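# Insert loose contact into housing cavity until it latches

## Task

Slide the free contact fully into the empty cavity of the housing, oriented so its red notched face points toward the housing's red face, and push until it clicks and stays latched.

## Robot and tools

Robot: two arms, left_arm (left five-finger hand) and right_arm (right hand). Each hand has a thumb plus index, middle, ring and little fingers. Base positions in the scene frame: left_arm at (+0.035, +0.346, 0) m, right_arm at (-0.017, -0.525, 0) m, each yawed slightly. Scene frame: origin at table-top height midway between the nominal bases, +z up, +x out over the table, left_arm on the +y side.

Frames: every hand pose, velocity and target is in that arm's own base frame. Offsets run along the arm's base axes, and rotations turn about the current Hand target position. The hand point sits 0.05 m in front of the palm and 0.15 m out from the wrist face; its +z runs along the straight fingers, +y out of the palm, +x across the palm away from the thumb on the right hand (toward the thumb on the left hand). Fingertips reach 0.06-0.07 m past the point along +z and lie 0.06 m behind it along -y. A wrist bracket on the little-finger side can strike objects, and with fingers level the wrist may hang below the hand point and hit the table first.

The 28-number row (used by execute_actions and move): one flat list for both arms. Numbers 1-6: left_arm dx, dy, dz, rx, ry, rz. Numbers 7-14: left hand thumb_turn, thumb_bend, index, middle, ring, little, force_limit, speed. Numbers 15-20: right_arm dx..rz. Numbers 21-28: right hand in the same eight-value order. All values in [-1, 1]. Pose numbers are offsets from the Hand target at the start of the action or move, not absolute poses; 1.0 equals 0.6 m of travel or 180 degrees; rx, ry, rz form one rotation vector. Sending six zeros re-requests the current Hand target. Finger values: -1 open/straight, +1 closed/curled; thumb_turn -1 beside the palm, +1 in front of it. force_limit maps -1..+1 to about 0..10 N at the fingertip (0..15 N for the two thumb motors). speed rises linearly from nearly zero at -1 to full at +0.48 and stays full above. Hand values are not optional: to leave a hand unchanged, repeat its last executed eight numbers (or, if none yet, its hand_measured six plus hand_force_limit and hand_speed). For a gentle grip close with speed -0.94 or lower. A thumb-in-front grip fits objects roughly 0.035-0.065 m thick.

Tools:
- execute_actions(actions, cameras): actions is a list of actions; each action is up to 15 rows, one per 1/30 s step, and a short table repeats its last row to fill 15 steps. Each row in an action counts from that action's start pose. An empty actions list returns all camera images.
- move(target, speed, blend, stop_force, zero, blocking, cameras): straight-line path of each hand point toward its offset target. target is one 28-number row or up to 15 rows, all counted from the same starting Hand targets. speed in m/s, 0.002-3.6, default 0.25 (turn rate up to twice that in rad/s). blend in metres rounds corners in a list. stop_force in N, 3-120, ends an arm's path when its wrist sensor feels that much push against the motion; don't rely on it while the hand rotates, and omit it when pulling off a contact. zero (default true) re-zeros the sensor first. blocking=false returns after 0.5 s while the move continues; not allowed with stop_force. Paths do not avoid obstacles; go around an arm's own base, not close past it.
- wait(seconds 0-10), stop() to brake a running move, zoom_image(camera, region [x0,y0,x1,y1], max 504x504 px), show_instructions() for reference images, zero_wrist_force(arm), finished_scene().
Cameras: cam_head_left, cam_head_right, cam_high, cam_left_wrist, cam_right_wrist, each 672x504.

Results: end_effector_position (m), end_effector_quat_wxyz, velocities (m/s, rad/s), Hand target (the last commanded pose after clipping; next offsets start here), joint positions and torques, Wrist force/torque along the end-effector axes plus a peak line, hand_measured, hand_stopped_by (moving, target, force, stalled, fault), hand_load_n (positive when the finger is pushed open; a lost grip shows as load near 0). A move adds a 'move:' line: done, off_target, moving, held or fault, with limits such as paced or held. done does not prove nothing was touched or shifted. Hand points often stop short of the target; send the remaining distance as a new offset.

Cautions: arms are stiff, so commanding even slightly beyond a firm contact can trigger a fault. Contact torque at a joint limit (wrist joints about 19.4-19.7 N m) or roughly 150 N outside force stops the arm for 10 s. Approach the insertion slowly with a modest stop_force and small offsets. Keep the arms from touching each other and never close a hand on the other hand. Commanded orientation is clipped to within 32 degrees of the current one per step. Avoid hard hits on fixed objects, fast swings, drops, releasing moving parts and overloading fingers. Nothing may leave the table. Motors heat when holding loads, stretched out or pushing against unreachable poses; a MOTOR HOT line warns before an over-temperature stop. The result must stay latched after the robot lets go.

Each tool is called after "Call:" as name([rows], argument=value, ...), one row to a line, values as JSON.

Reference images:

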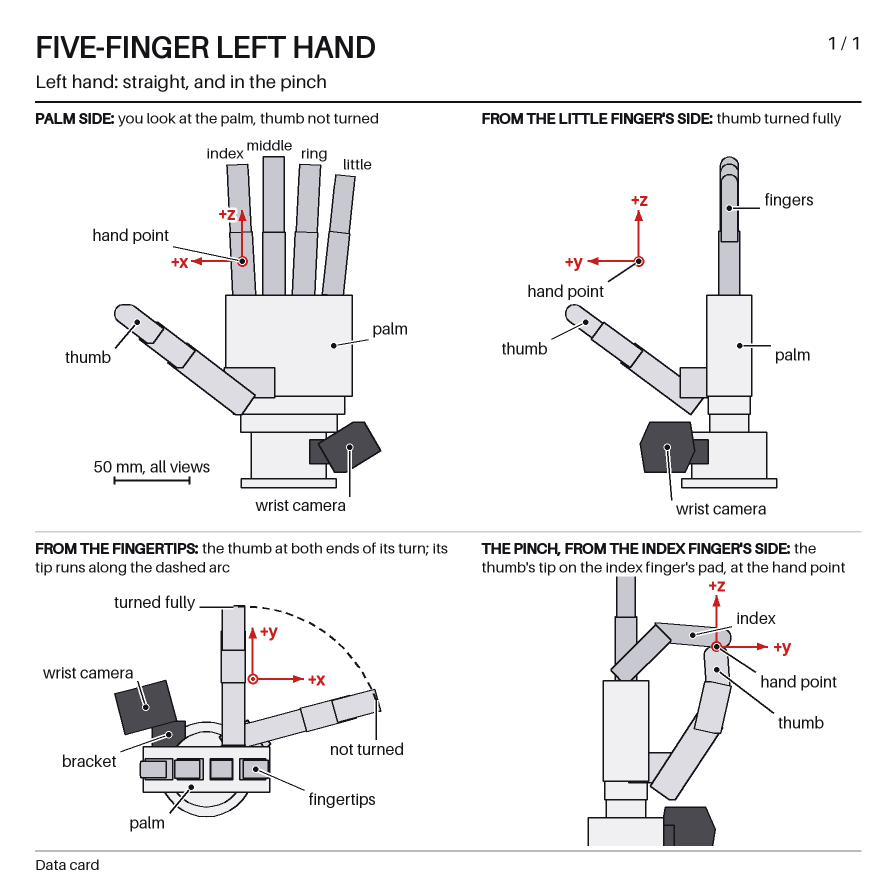

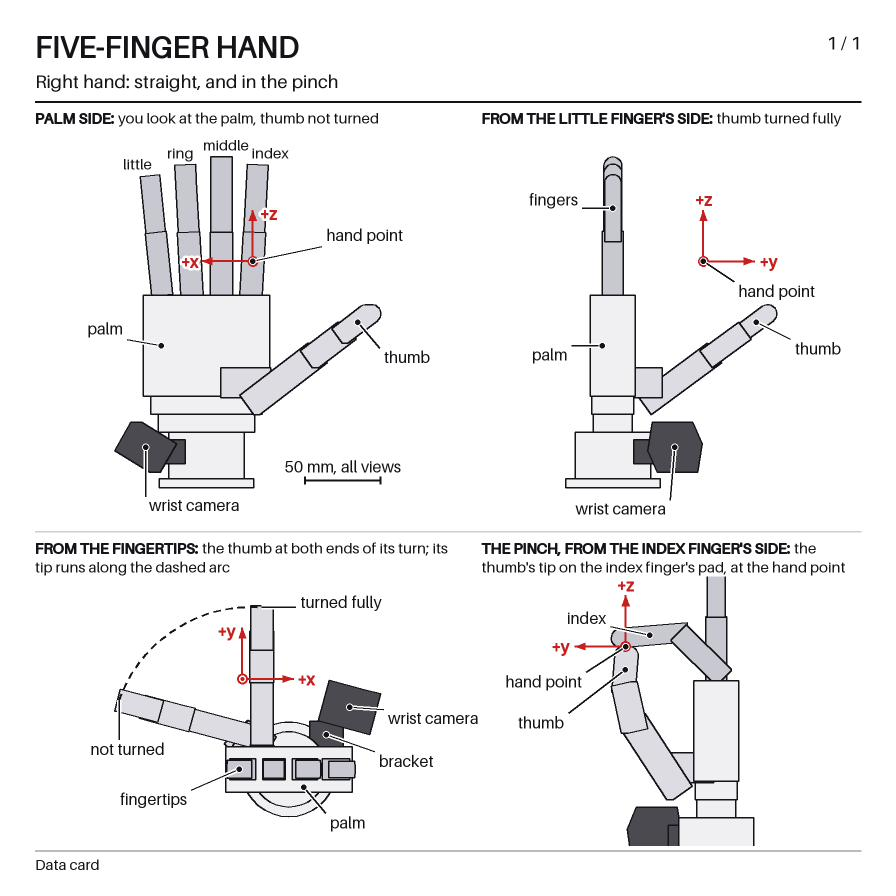

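## Session

Call:
execute_actions(actions=[])

Scene clock: 0.00 s.
left_arm: end_effector_position=(+0.8605, +0.3167, +0.1177) hand_measured=(-1.000, -1.000, -1.000, -1.000, -1.000, -1.000) hand_load_n=(+0.0, +0.0, +0.0, +0.0, +0.0, +0.0) hand_stopped_by=(target, target, target, target, target, target) hand_force_limit=0.00 hand_speed=-0.80 end_effector_quat_wxyz=(-0.308, +0.701, +0.488, +0.420) | right_arm: end_effector_position=(+0.2231, +0.2381, +0.2589) hand_measured=(-1.000, -1.000, -1.000, -1.000, -1.000, -1.000) hand_load_n=(+0.0, +0.0, +0.0, +0.0, +0.0, +0.0) hand_stopped_by=(target, target, target, target, target, target) hand_force_limit=0.00 hand_speed=-0.80 end_effector_quat_wxyz=(-0.256, -0.337, +0.737, +0.528)
Joint positions: left_arm=[3.479 -2.769 -0.46 2.537 -2.344 1.07] | right_arm=[-0.213 -1.029 2.077 1.74 1.118 -2.959]
Joint velocities: within noise
Joint torques (N m): no reading
Wrist force (N): no reading
Wrist torque (N m): no reading
Wrist force, peak (N): no reading
Hand target: left_arm +0.8605, +0.3167, +0.1177; -0.308, +0.701, +0.488, +0.420 | right_arm +0.2231, +0.2381, +0.2589; -0.256, -0.337, +0.737, +0.528

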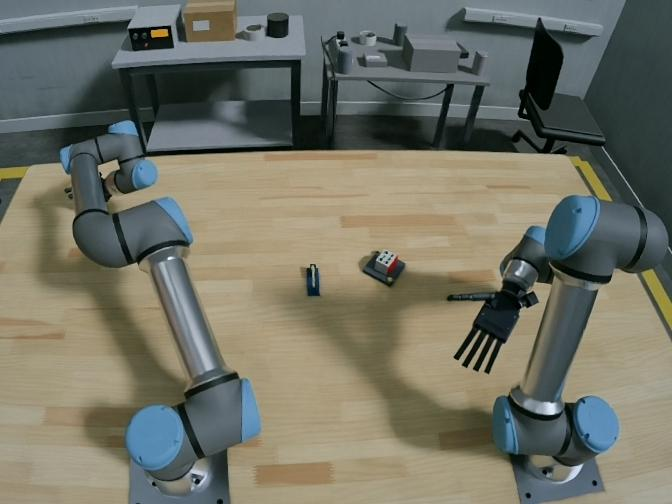

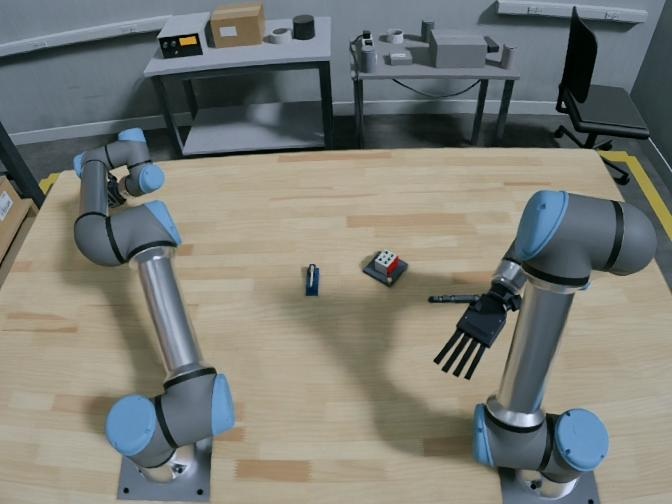

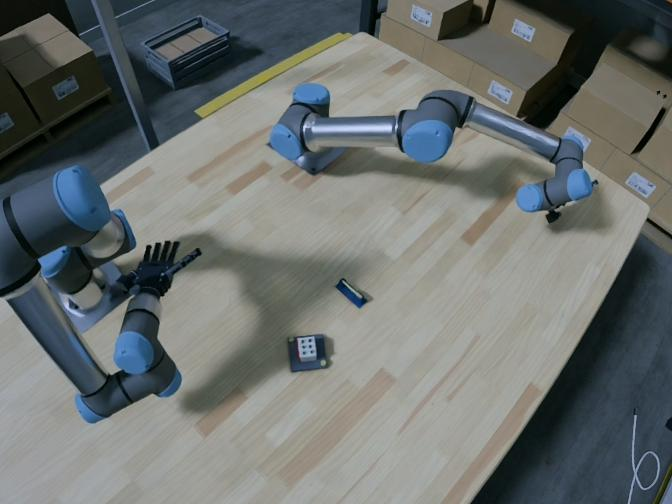

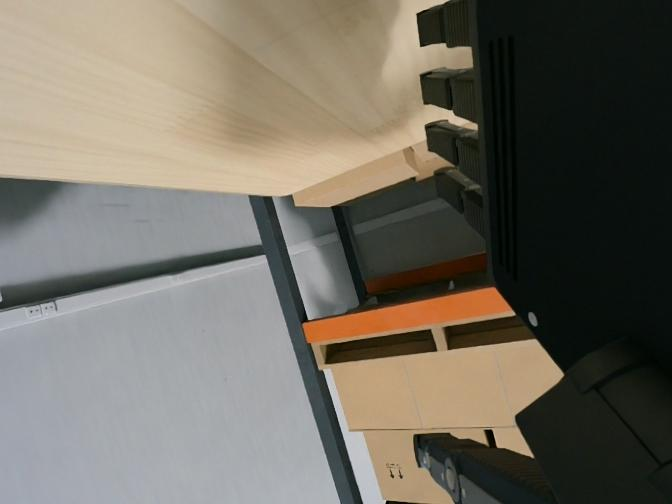

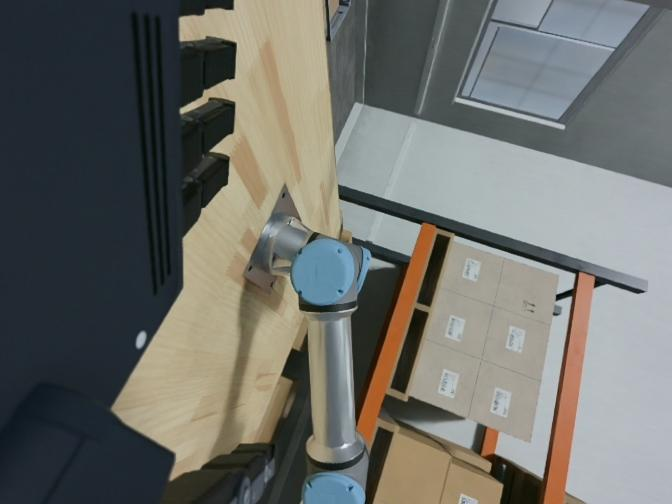

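Call:
zoom_image(camera="cam_head_left", region=[290, 230, 430, 320])

Call:
zoom_image(camera="cam_high", region=[270, 265, 390, 385])

Call:
zoom_image(camera="cam_head_right", region=[290, 230, 430, 320])

Scaled by 3.600.

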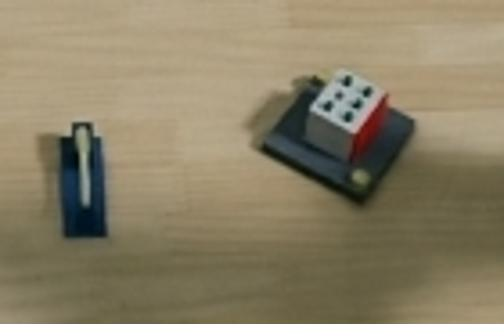

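Scaled by 4.200.

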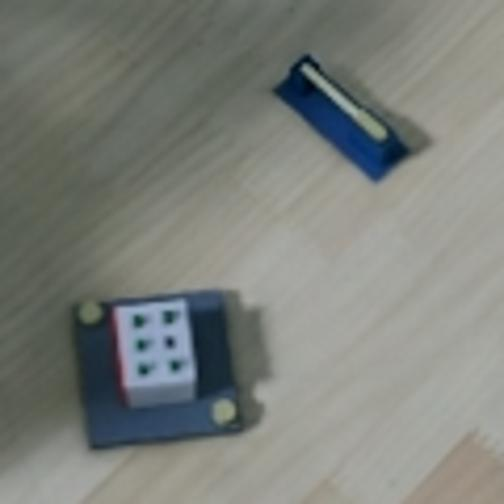

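Scaled by 3.600.

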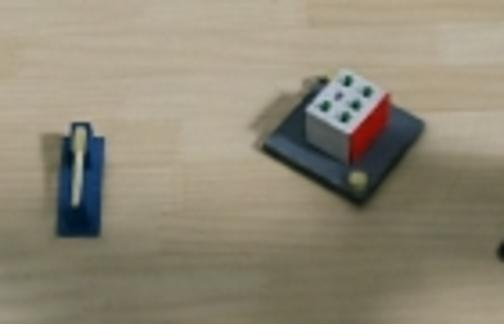

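Call:
move([
  [0,0,0,0,0,0,-1,-1,-1,-1,-1,-1,0,-0.8,0.333,0.25,0.2,0.168,-0.352,0.197,-1,-1,-1,-1,-1,-1,0,-0.8],
  [0,0,0,0,0,0,-1,-1,-1,-1,-1,-1,0,-0.8,0.611,0.415,-0.10,0.336,-0.704,0.394,-1,-1,-1,-1,-1,-1,0,-0.8],
], speed=0.4, blend=[0.05, 0], cameras=["all"])

Scene clock: 184.70 s.
left_arm: end_effector_position=(+0.8605, +0.3167, +0.1177) hand_measured=(-1.000, -1.000, -1.000, -1.000, -1.000, -1.000) hand_load_n=(+0.0, +0.0, +0.0, +0.0, +0.0, +0.0) hand_stopped_by=(target, target, target, target, target, target) hand_force_limit=0.00 hand_speed=-0.80 end_effector_quat_wxyz=(-0.308, +0.701, +0.488, +0.420) | right_arm: end_effector_position=(+0.5886, +0.4866, +0.1984) hand_measured=(-1.000, -1.000, -1.000, -1.000, -1.000, -1.000) hand_load_n=(-0.5, +0.0, +0.0, +0.0, +0.0, +0.0) hand_stopped_by=(target, target, target, target, target, target) hand_force_limit=0.00 hand_speed=-0.80 end_effector_quat_wxyz=(-0.439, +0.898, -0.006, +0.020)
Joint positions: left_arm=[3.479 -2.769 -0.46 2.537 -2.344 1.07] | right_arm=[0.297 -0.364 0.035 1.485 0.735 -4.216]
Joint torques (N m): left_arm=[0.49 75.49 29.06 -1.16 -0.82 0.06] | right_arm=[3.32 -73.03 -22.32 3.9 0.07 -1.25]
Wrist force (N): left_arm=[-0.3 0.3 -0.1] | right_arm=[-0.7 3.0 -0.6]
Wrist torque (N m): left_arm=[0.04 0.03 -0.02] | right_arm=[0.05 0.06 0.40]
Wrist force, peak (N): left_arm=[0.3 0.5 -0.3] | right_arm=[-0.6 3.4 -0.1]
Hand target: left_arm +0.8605, +0.3167, +0.1177; -0.308, +0.701, +0.488, +0.420 | right_arm +0.5897, +0.4871, +0.1989; -0.425, +0.905, +0.001, -0.003
Off the commanded pose: left_arm 0.000 m, 0 deg | right_arm 0.001 m, 3 deg.
elbow stopped short (right arm): the move would have taken joint 3 (elbow) straighter than the controller allows.
move: off_target (right_arm)
camera_calibration:
cam_right_wrist: T_world_to_cam=[[0.248302, -0.619671, -0.74455, 0.303547], [-0.841649, -0.518522, 0.150869, 0.718272], [-0.479554, 0.589189, -0.650296, 0.239776], [0, 0, 0, 1]] pos_world=[0.644147, 0.419265, 0.273566]

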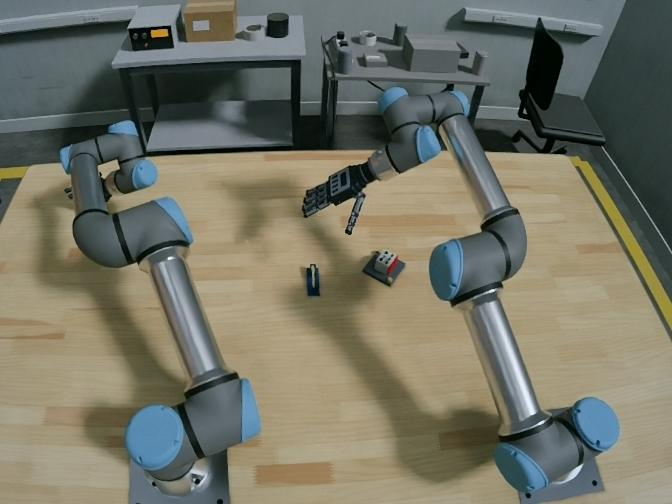

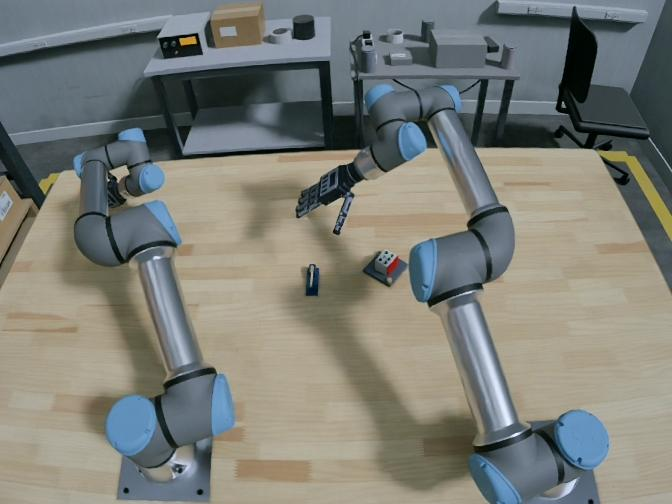

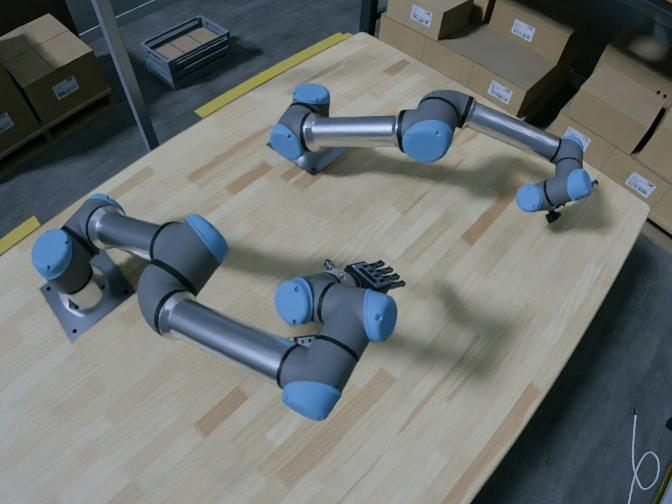

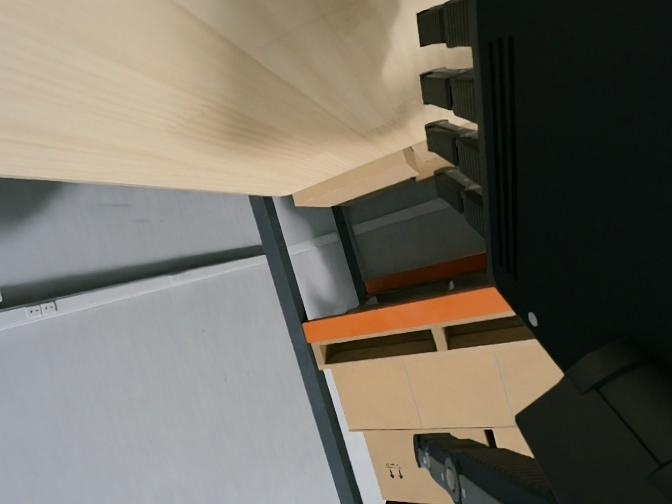

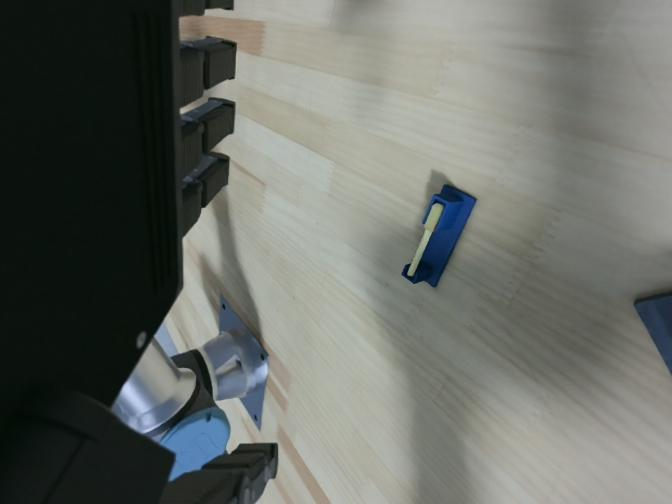

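Call:
zoom_image(camera="cam_right_wrist", region=[370, 170, 500, 300])

Call:
zoom_image(camera="cam_right_wrist", region=[390, 180, 480, 250])

Scaled by 3.877.

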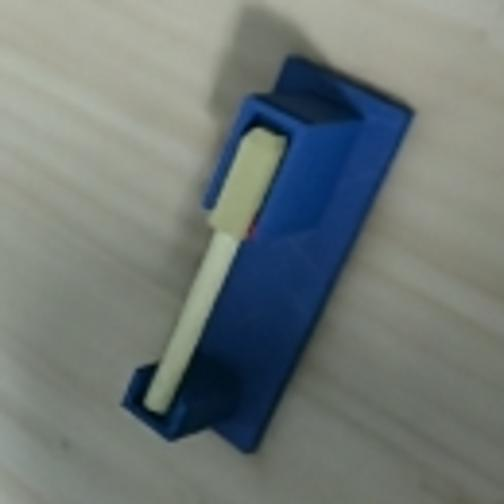

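Scaled by 5.600.

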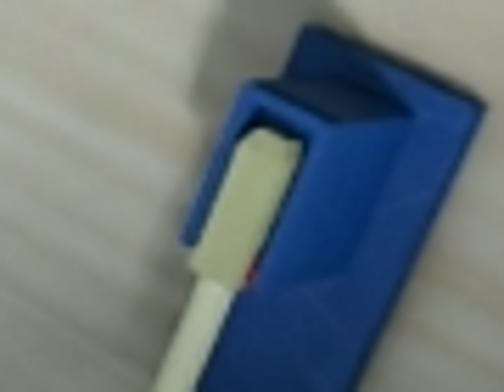

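Call:
move(target=[0,0,0,0,0,0,-1,-1,-1,-1,-1,-1,0,-0.8,-0.0745,-0.0335,-0.173,0.0748,-0.0201,-0.1656,-1,-1,-1,-1,-1,-1,0,-0.8], speed=0.3, cameras=["cam_head_left","cam_high","cam_right_wrist"])

Scene clock: 385.50 s.
left_arm: end_effector_position=(+0.8605, +0.3167, +0.1177) hand_measured=(-1.000, -1.000, -1.000, -1.000, -1.000, -1.000) hand_load_n=(+0.0, +0.0, +0.0, +0.0, +0.0, +0.0) hand_stopped_by=(target, target, target, target, target, target) hand_force_limit=0.00 hand_speed=-0.80 end_effector_quat_wxyz=(-0.308, +0.701, +0.488, +0.420) | right_arm: end_effector_position=(+0.5450, +0.4671, +0.0951) hand_measured=(-1.000, -1.000, -1.000, -1.000, -1.000, -1.000) hand_load_n=(+0.0, +0.0, +0.0, +0.0, +0.0, +0.0) hand_stopped_by=(target, target, target, target, target, target) hand_force_limit=0.00 hand_speed=-0.80 end_effector_quat_wxyz=(-0.513, +0.819, -0.218, +0.135)
Joint positions: left_arm=[3.479 -2.769 -0.46 2.537 -2.344 1.07] | right_arm=[0.287 -0.978 1.436 0.135 0.897 -3.538]
Joint torques (N m): left_arm=[0.8 75.48 29.4 -1.14 -0.81 0.12] | right_arm=[-8.09 -47.75 -16.18 -1.32 -1.87 2.41]
Wrist force (N): left_arm=[-0.1 0.5 0.1] | right_arm=[-0.8 2.7 -0.9]
Wrist torque (N m): left_arm=[0.07 0.02 -0.02] | right_arm=[0.04 0.09 0.22]
Wrist force, peak (N): left_arm=[0.1 0.6 -0.1] | right_arm=[-1.3 4.4 -1.0]
Hand target: left_arm +0.8605, +0.3167, +0.1177; -0.308, +0.701, +0.488, +0.420 | right_arm +0.5450, +0.4670, +0.0951; -0.513, +0.819, -0.218, +0.135
Off the commanded pose: left_arm 0.000 m, 0 deg | right_arm 0.000 m, 0 deg.
move: done
camera_calibration:
cam_right_wrist: T_world_to_cam=[[-0.0102685, -0.504032, -0.863624, 0.323566], [-0.994283, -0.0866506, 0.0623934, 0.576945], [-0.106282, 0.859327, -0.500261, -0.180696], [0, 0, 0, 1]] pos_world=[0.557764, 0.368357, 0.153047]
Images, in order (width x height): cam_head_left 672x504, cam_high 672x504, cam_right_wrist 672x504.

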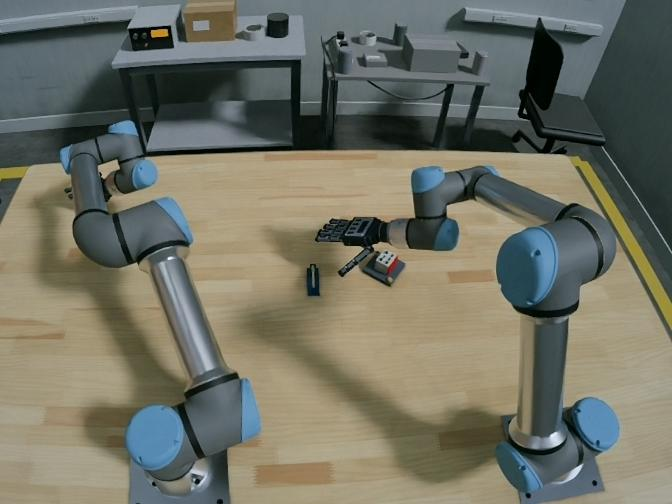

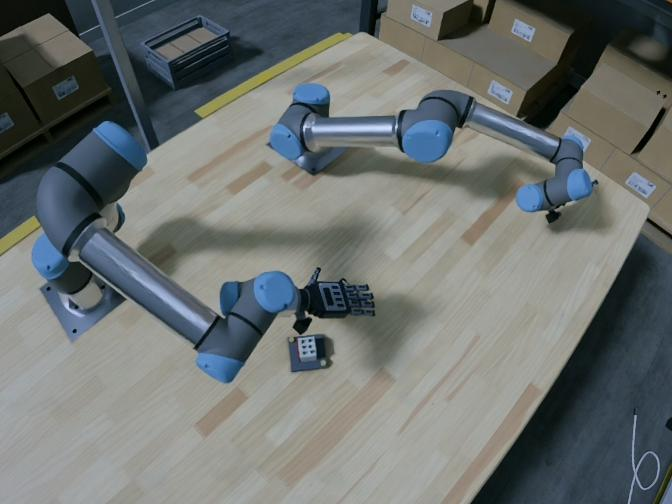

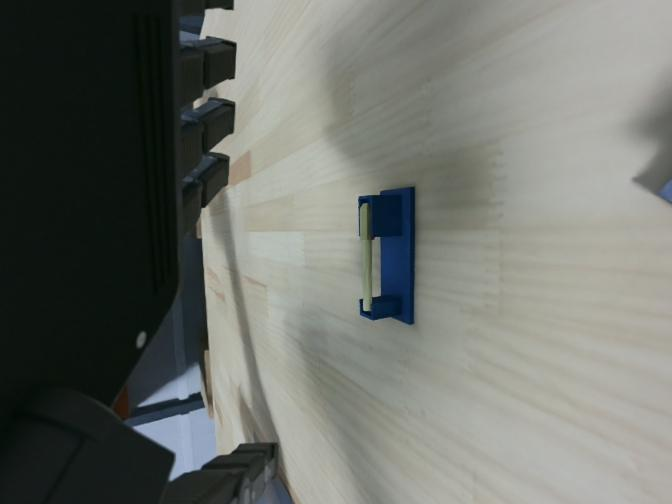

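Call:
zoom_image(camera="cam_right_wrist", region=[320, 180, 470, 330])

Call:
zoom_image(camera="cam_right_wrist", region=[345, 185, 405, 245])

Scaled by 3.360.

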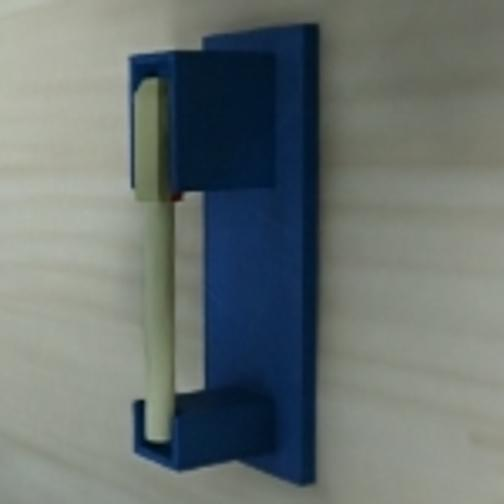

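Scaled by 8.400.

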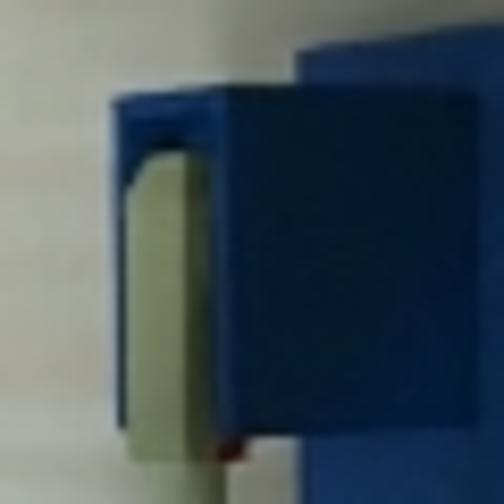

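Call:
move(target=[-0.4,-0.528,0.3,-0.30,0.047,0.161,-1,-1,-1,-1,-1,-1,0,-0.8,0,-0.45,0.1,0,0,0,-1,-1,-1,-1,-1,-1,0,-0.8], speed=0.3, cameras=["cam_head_left","cam_left_wrist","cam_right_wrist"])

Scene clock: 949.57 s.
left_arm: end_effector_position=(+0.6206, -0.0001, +0.2976) hand_measured=(-1.000, -1.000, -1.000, -1.000, -1.000, -1.000) hand_load_n=(+0.0, +0.0, +0.0, +0.0, +0.0, +0.0) hand_stopped_by=(target, target, target, target, target, target) hand_force_limit=0.00 hand_speed=-0.80 end_effector_quat_wxyz=(-0.085, +0.651, +0.754, +0.019) | right_arm: end_effector_position=(+0.5451, +0.1970, +0.1550) hand_measured=(-1.000, -1.000, -1.000, -1.000, -1.000, -1.000) hand_load_n=(+0.0, +0.0, +0.0, +0.0, +0.0, +0.0) hand_stopped_by=(target, target, target, target, target, target) hand_force_limit=0.00 hand_speed=-0.80 end_effector_quat_wxyz=(-0.513, +0.819, -0.218, +0.135)
Joint positions: left_arm=[3.243 -2.334 -0.639 1.312 -1.72 -0.051] | right_arm=[-0.266 -1.098 1.566 0.631 0.513 -4.18]
Joint torques (N m): left_arm=[8.36 63.91 34.18 -4.98 1.71 -1.4] | right_arm=[-2.63 -51.83 -14.15 2.42 0.95 -0.8]
Wrist force (N): left_arm=[1.7 -0.1 1.2] | right_arm=[-0.3 2.6 -0.8]
Wrist torque (N m): left_arm=[-0.20 -0.27 0.26] | right_arm=[0.03 0.03 0.46]
Wrist force, peak (N): left_arm=[1.8 0.3 1.7] | right_arm=[-0.1 2.9 -1.8]
Hand target: left_arm +0.6205, -0.0001, +0.2977; -0.085, +0.651, +0.754, +0.018 | right_arm +0.5450, +0.1970, +0.1551; -0.513, +0.819, -0.218, +0.135
Off the commanded pose: left_arm 0.000 m, 0 deg | right_arm 0.000 m, 0 deg.
move: done
camera_calibration:
cam_left_wrist: T_world_to_cam=[[-0.982687, 0.125905, 0.135919, 0.5727], [0.182043, 0.792555, 0.581995, -0.283972], [-0.0344469, 0.596662, -0.801753, 0.376955], [0, 0, 0, 1]] pos_world=[0.627465, -0.071957, 0.389655]
cam_right_wrist: T_world_to_cam=[[-0.0106687, -0.503827, -0.863738, 0.239385], [-0.9943, -0.0862938, 0.0626174, 0.54973], [-0.106084, 0.859483, -0.500035, 0.0812008], [0, 0, 0, 1]] pos_world=[0.557764, 0.0982565, 0.212947]
Images, in order (width x height): cam_head_left 672x504, cam_left_wrist 672x504, cam_right_wrist 672x504.

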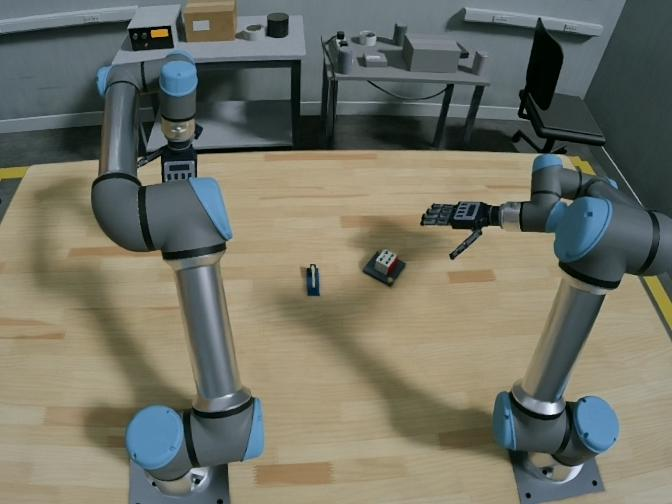

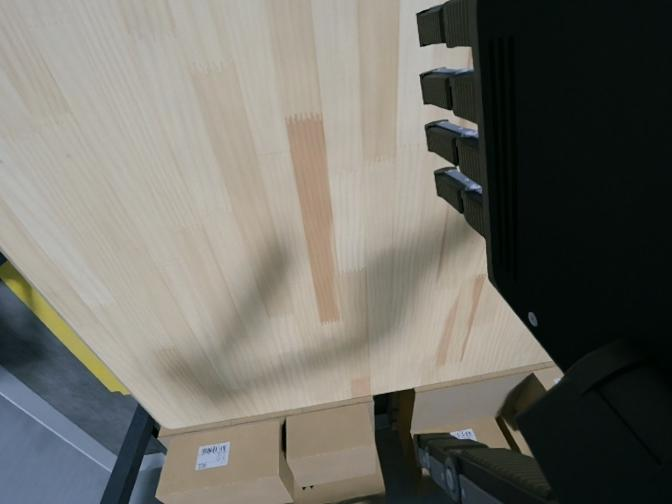

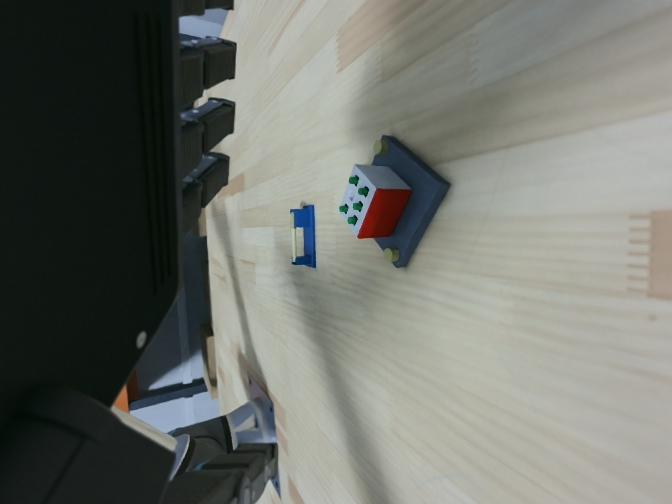

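Call:
zoom_image(camera="cam_right_wrist", region=[325, 125, 465, 275])

Call:
zoom_image(camera="cam_right_wrist", region=[330, 155, 415, 245])

Call:
zoom_image(camera="cam_right_wrist", region=[280, 195, 330, 275])

Scaled by 3.360.

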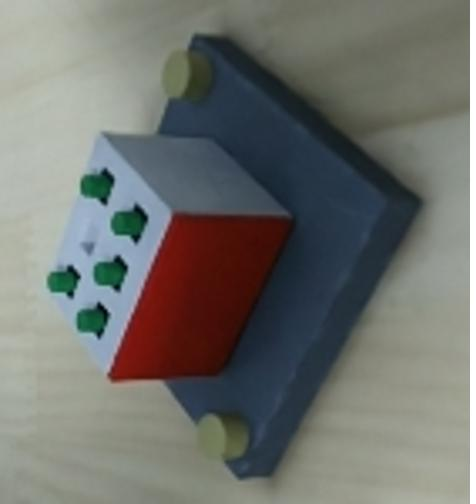

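Scaled by 5.600.

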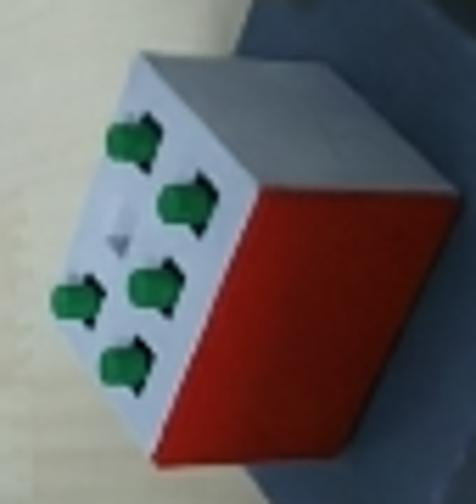

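Scaled by 6.300.

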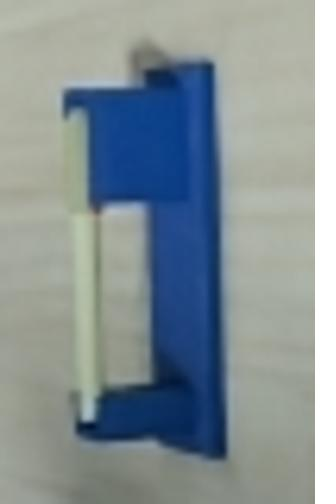

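Call:
move(target=[0,0,0,0,0,0,-1,-1,-1,-1,-1,-1,0,-0.8,-0.135,0.463,-0.1,0,0,-0.2778,-1,-1,-1,-1,-1,-1,0,-0.8], speed=0.3, cameras=["cam_head_left","cam_right_wrist"])

Scene clock: 997.83 s.
left_arm: end_effector_position=(+0.6205, -0.0001, +0.2977) hand_measured=(-1.000, -1.000, -1.000, -1.000, -1.000, -1.000) hand_load_n=(-0.5, +0.0, +0.0, +0.0, +0.0, +0.0) hand_stopped_by=(target, target, target, target, target, target) hand_force_limit=0.00 hand_speed=-0.80 end_effector_quat_wxyz=(-0.085, +0.651, +0.754, +0.018) | right_arm: end_effector_position=(+0.4640, +0.4747, +0.0951) hand_measured=(-1.000, -1.000, -1.000, -1.000, -1.000, -1.000) hand_load_n=(+0.0, +0.0, +0.0, -0.5, +0.0, +0.0) hand_stopped_by=(target, target, target, target, target, target) hand_force_limit=0.00 hand_speed=-0.80 end_effector_quat_wxyz=(-0.408, +0.650, -0.544, +0.339) end_effector_velocity=(+0.000, +0.000, +0.001) end_effector_angular_velocity=(-0.002, -0.001, -0.002)
Joint positions: left_arm=[3.243 -2.334 -0.639 1.311 -1.72 -0.052] | right_arm=[0.705 -1.121 1.655 -0.023 2.037 -2.891]
Joint velocities: left_arm=[within noise] | right_arm=[0.002 0 -0.001 0.002 0.005 0]
Joint torques (N m): left_arm=[8.31 66.16 33.89 -6.94 1.84 -1.58] | right_arm=[10.87 -35.16 -32.5 0.05 1.73 2.19]
Wrist force (N): left_arm=[1.5 -0.3 1.4] | right_arm=[-0.5 2.7 -0.7]
Wrist torque (N m): left_arm=[-0.23 -0.24 0.26] | right_arm=[0.04 0.10 0.23]
Wrist force, peak (N): left_arm=[1.9 -0.4 1.4] | right_arm=[-1.7 4.3 -1.7]
Hand target: left_arm +0.6205, -0.0001, +0.2977; -0.085, +0.651, +0.754, +0.018 | right_arm +0.4640, +0.4748, +0.0951; -0.408, +0.650, -0.544, +0.339
Off the commanded pose: left_arm 0.000 m, 0 deg | right_arm 0.000 m, 0 deg.
move: done
camera_calibration:
cam_right_wrist: T_world_to_cam=[[-0.392819, -0.315948, -0.863638, 0.41479], [-0.705305, 0.706146, 0.0624705, -0.0133591], [0.590117, 0.633667, -0.500228, -0.411843], [0, 0, 0, 1]] pos_world=[0.396551, 0.401457, 0.153047]
Images, in order (width x height): cam_head_left 672x504, cam_right_wrist 672x504.

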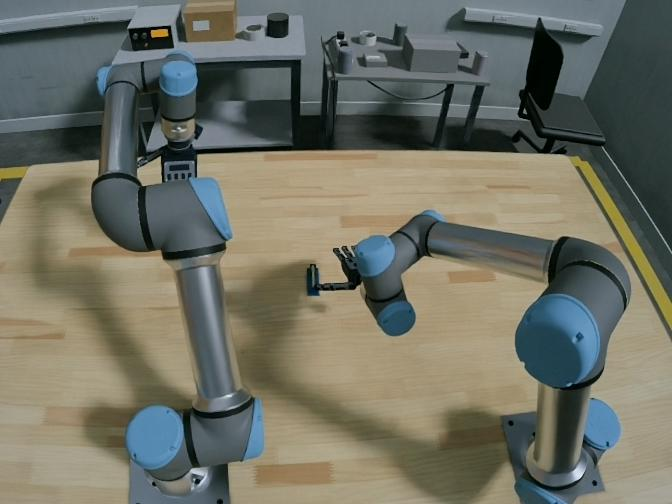

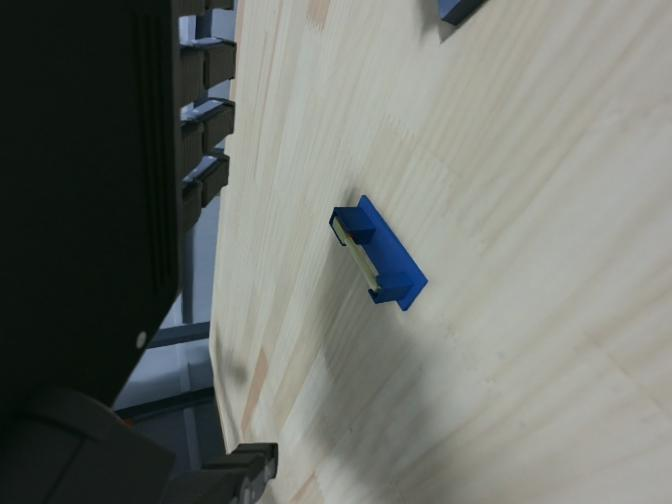

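Call:
zoom_image(camera="cam_right_wrist", region=[320, 185, 440, 315])

Call:
zoom_image(camera="cam_right_wrist", region=[325, 195, 385, 255])

Scaled by 3.877.

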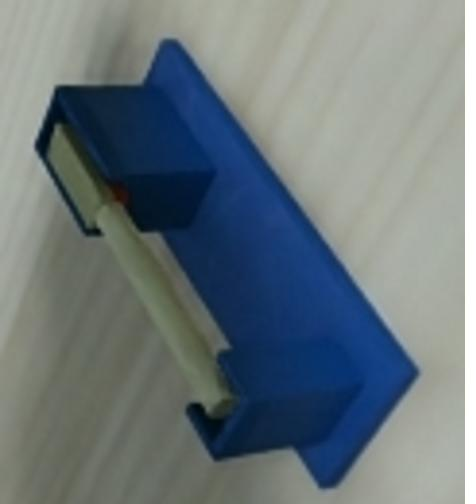

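Scaled by 8.400.

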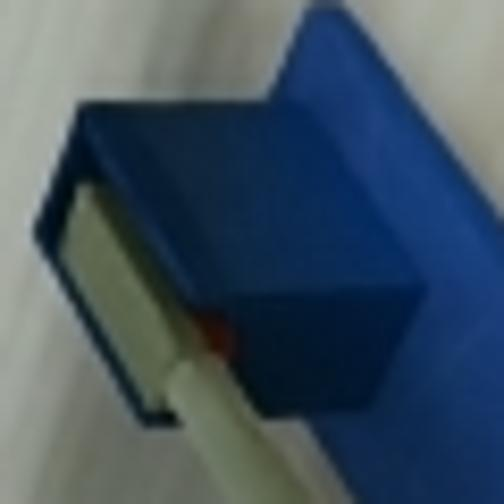

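Call:
move(target=[0,0,0,0,0,0,-1,-1,-1,-1,-1,-1,0,-0.8,0.089,0.078,-0.092,0.0284,-0.0957,0.0687,-1,-1,-1,-1,-1,-1,0,-0.8], speed=0.12, cameras=["cam_head_left","cam_right_wrist"])

Scene clock: 1068.97 s.
left_arm: end_effector_position=(+0.6205, -0.0001, +0.2977) hand_measured=(-1.000, -1.000, -1.000, -1.000, -1.000, -1.000) hand_load_n=(+0.0, +0.0, +0.0, +0.0, +0.0, +0.0) hand_stopped_by=(target, target, target, target, target, target) hand_force_limit=0.00 hand_speed=-0.80 end_effector_quat_wxyz=(-0.085, +0.651, +0.754, +0.018) | right_arm: end_effector_position=(+0.5174, +0.5215, +0.0397) hand_measured=(-1.000, -1.000, -1.000, -1.000, -1.000, -1.000) hand_load_n=(-0.5, +0.0, +0.0, +0.0, +0.0, +0.0) hand_stopped_by=(target, target, target, target, target, target) hand_force_limit=0.00 hand_speed=-0.80 end_effector_quat_wxyz=(-0.547, +0.628, -0.418, +0.362)
Joint positions: left_arm=[3.243 -2.334 -0.639 1.311 -1.72 -0.052] | right_arm=[0.646 -0.991 1.806 -0.67 1.816 -3.104]
Joint torques (N m): left_arm=[8.37 63.81 33.86 -6.81 1.68 -1.57] | right_arm=[11.97 -51.88 -28.17 -2.79 0.7 2.38]
Wrist force (N): left_arm=[1.5 -0.1 1.2] | right_arm=[-0.7 2.5 -1.0]
Wrist torque (N m): left_arm=[-0.18 -0.24 0.25] | right_arm=[0.05 0.14 0.41]
Wrist force, peak (N): left_arm=[1.8 0.0 1.4] | right_arm=[0.3 4.0 -2.1]
Hand target: left_arm +0.6205, -0.0001, +0.2977; -0.085, +0.651, +0.754, +0.018 | right_arm +0.5174, +0.5216, +0.0399; -0.547, +0.628, -0.418, +0.362
Off the commanded pose: left_arm 0.000 m, 0 deg | right_arm 0.000 m, 0 deg.
move: done
camera_calibration:
cam_right_wrist: T_world_to_cam=[[-0.0506888, -0.282119, -0.958039, 0.211872], [-0.833336, 0.540647, -0.115116, 0.154312], [0.550438, 0.792534, -0.262505, -0.572466], [0, 0, 0, 1]] pos_world=[0.45444, 0.430043, 0.0704712]
Images, in order (width x height): cam_head_left 672x504, cam_right_wrist 672x504.

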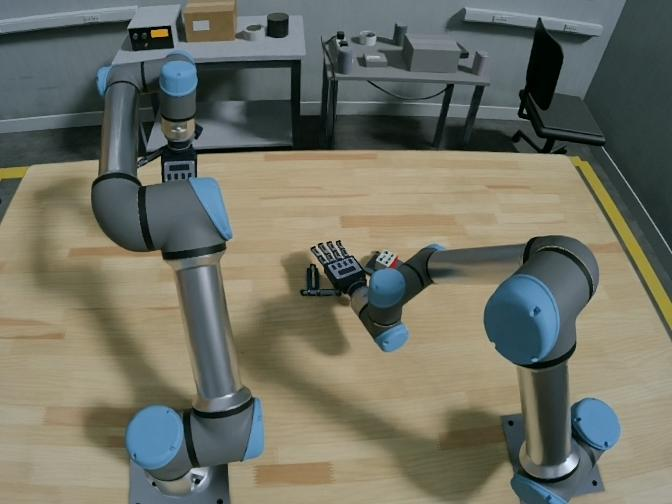

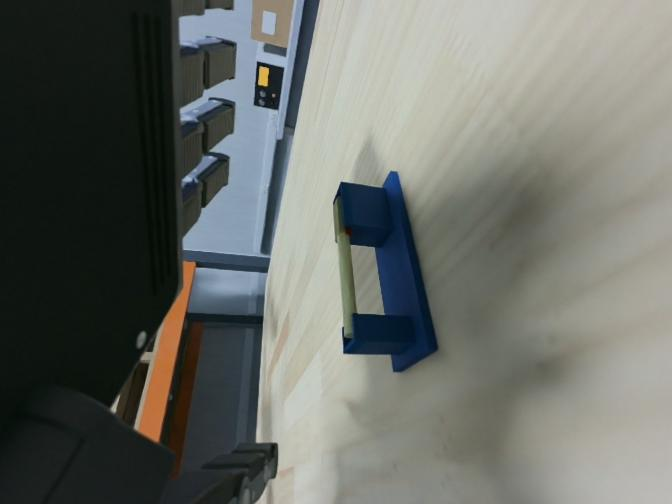

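Call:
zoom_image(camera="cam_right_wrist", region=[320, 175, 410, 265])

Call:
zoom_image(camera="cam_right_wrist", region=[325, 215, 365, 255])

Scaled by 5.600.

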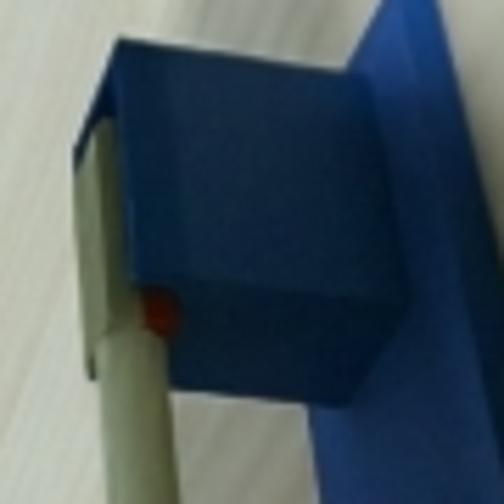

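Scaled by 12.600.

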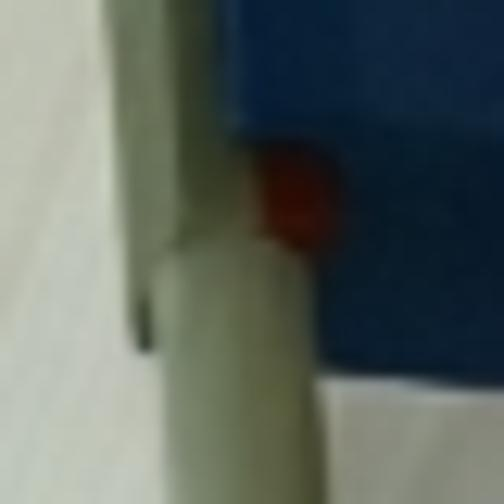

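Call:
move([
  [-0.128,-0.275,-0.10,-0.15,0.0235,0.08,1,-1,-1,-1,-1,-1,0,0,-0.029,-0.12,0.133,0,0,0,-1,-1,-1,-1,-1,-1,0,-0.8],
  [-0.256,-0.55,-0.2795,-0.30,0.047,0.161,1,-1,-1,-1,-1,-1,0,0,0.046,-0.541,0.192,-0.0675,0.0762,0.2074,-1,-1,-1,-1,-1,-1,0,-0.8],
], speed=0.25, blend=[0.03,0], cameras=["cam_head_left","cam_high","cam_left_wrist","cam_right_wrist"])

Scene clock: 1134.67 s.
left_arm: end_effector_position=(+0.4669, -0.3301, +0.1301) hand_measured=(+1.000, -1.000, -1.000, -1.000, -1.000, -1.000) hand_load_n=(+0.0, +0.0, +0.0, +0.0, +0.0, +0.0) hand_stopped_by=(target, target, target, target, target, target) hand_force_limit=0.00 hand_speed=0.00 end_effector_quat_wxyz=(+0.162, +0.417, +0.806, -0.389) | right_arm: end_effector_position=(+0.5450, +0.1970, +0.1550) hand_measured=(-1.000, -1.000, -1.000, -1.000, -1.000, -1.000) hand_load_n=(+0.0, +0.0, +0.0, +0.0, +0.0, +0.0) hand_stopped_by=(target, target, target, target, target, target) hand_force_limit=0.00 hand_speed=-0.80 end_effector_quat_wxyz=(-0.513, +0.820, -0.217, +0.134) end_effector_velocity=(-0.001, +0.000, +0.001) end_effector_angular_velocity=(-0.001, +0.001, +0.004)
Joint positions: left_arm=[3.046 -2.12 -1.511 2.076 -0.702 -0.72] | right_arm=[-0.266 -1.096 1.564 0.635 0.513 -4.184]
Joint velocities: left_arm=[within noise] | right_arm=[0 0 0 0.008 -0.001 -0.007]
Joint torques (N m): left_arm=[8.74 41.81 22.63 -1.65 2.96 -1.58] | right_arm=[-8.05 -38.39 -28.25 5.46 -3 -2.37]
Wrist force (N): left_arm=[2.5 0.4 1.4] | right_arm=[-0.7 2.5 -0.8]
Wrist torque (N m): left_arm=[-0.07 -0.38 0.37] | right_arm=[0.01 0.08 0.43]
Wrist force, peak (N): left_arm=[3.6 0.5 1.0] | right_arm=[-1.9 3.3 -1.2]
Hand target: left_arm +0.4669, -0.3301, +0.1300; +0.162, +0.417, +0.806, -0.389 | right_arm +0.5450, +0.1970, +0.1551; -0.513, +0.820, -0.217, +0.134
Off the commanded pose: left_arm 0.000 m, 0 deg | right_arm 0.000 m, 0 deg.
move: done
camera_calibration:
cam_left_wrist: T_world_to_cam=[[-0.931938, -0.174158, 0.318057, 0.339536], [-0.273858, 0.912951, -0.302526, 0.470792], [-0.237683, -0.369038, -0.898509, 0.222884], [0, 0, 0, 1]] pos_world=[0.498333, -0.288425, 0.234698]
cam_right_wrist: T_world_to_cam=[[-0.0104295, -0.504731, -0.863213, 0.239369], [-0.994087, -0.0880729, 0.063508, 0.549798], [-0.10808, 0.858772, -0.500829, 0.0825366], [0, 0, 0, 1]] pos_world=[0.557965, 0.098359, 0.213046]
Images, in order (width x height): cam_head_left 672x504, cam_high 672x504, cam_left_wrist 672x504, cam_right_wrist 672x504.

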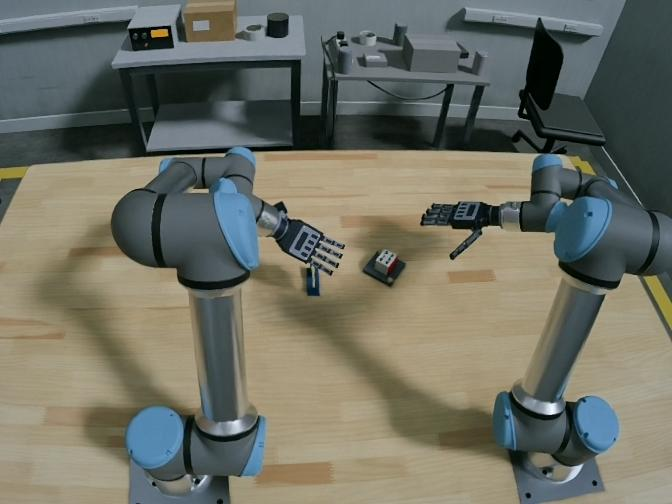

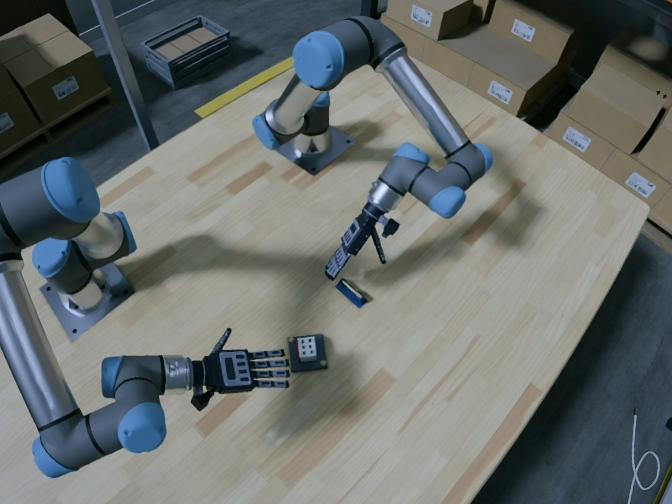

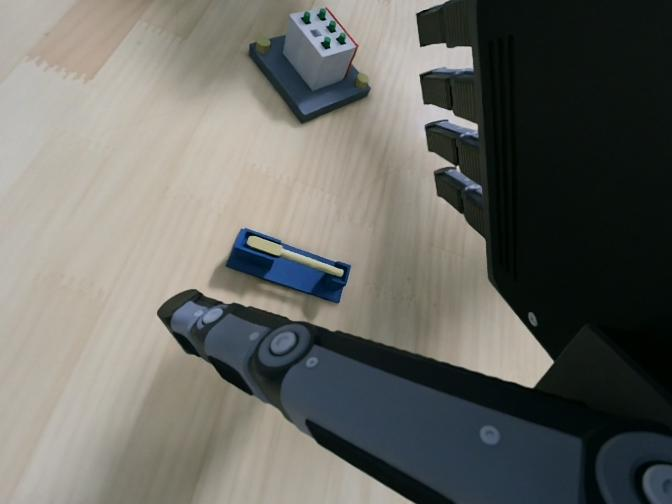

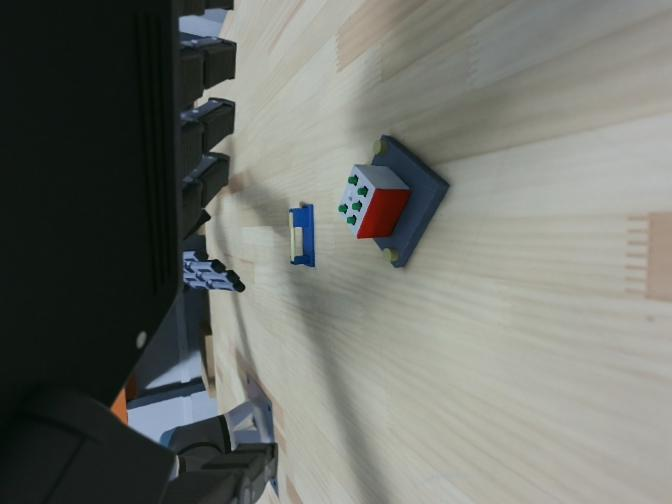

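Call:
zoom_image(camera="cam_left_wrist", region=[215, 210, 365, 310])

Call:
zoom_image(camera="cam_left_wrist", region=[235, 0, 385, 130])

Scaled by 3.360.

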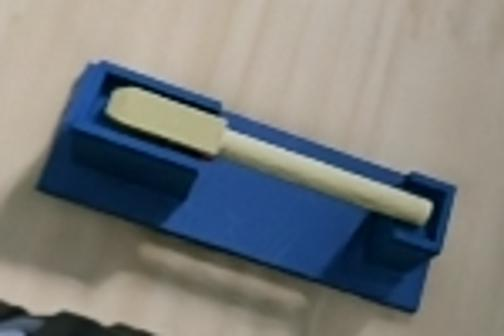

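Scaled by 3.360.

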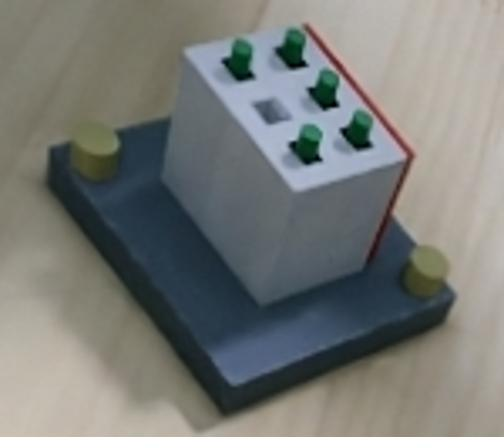

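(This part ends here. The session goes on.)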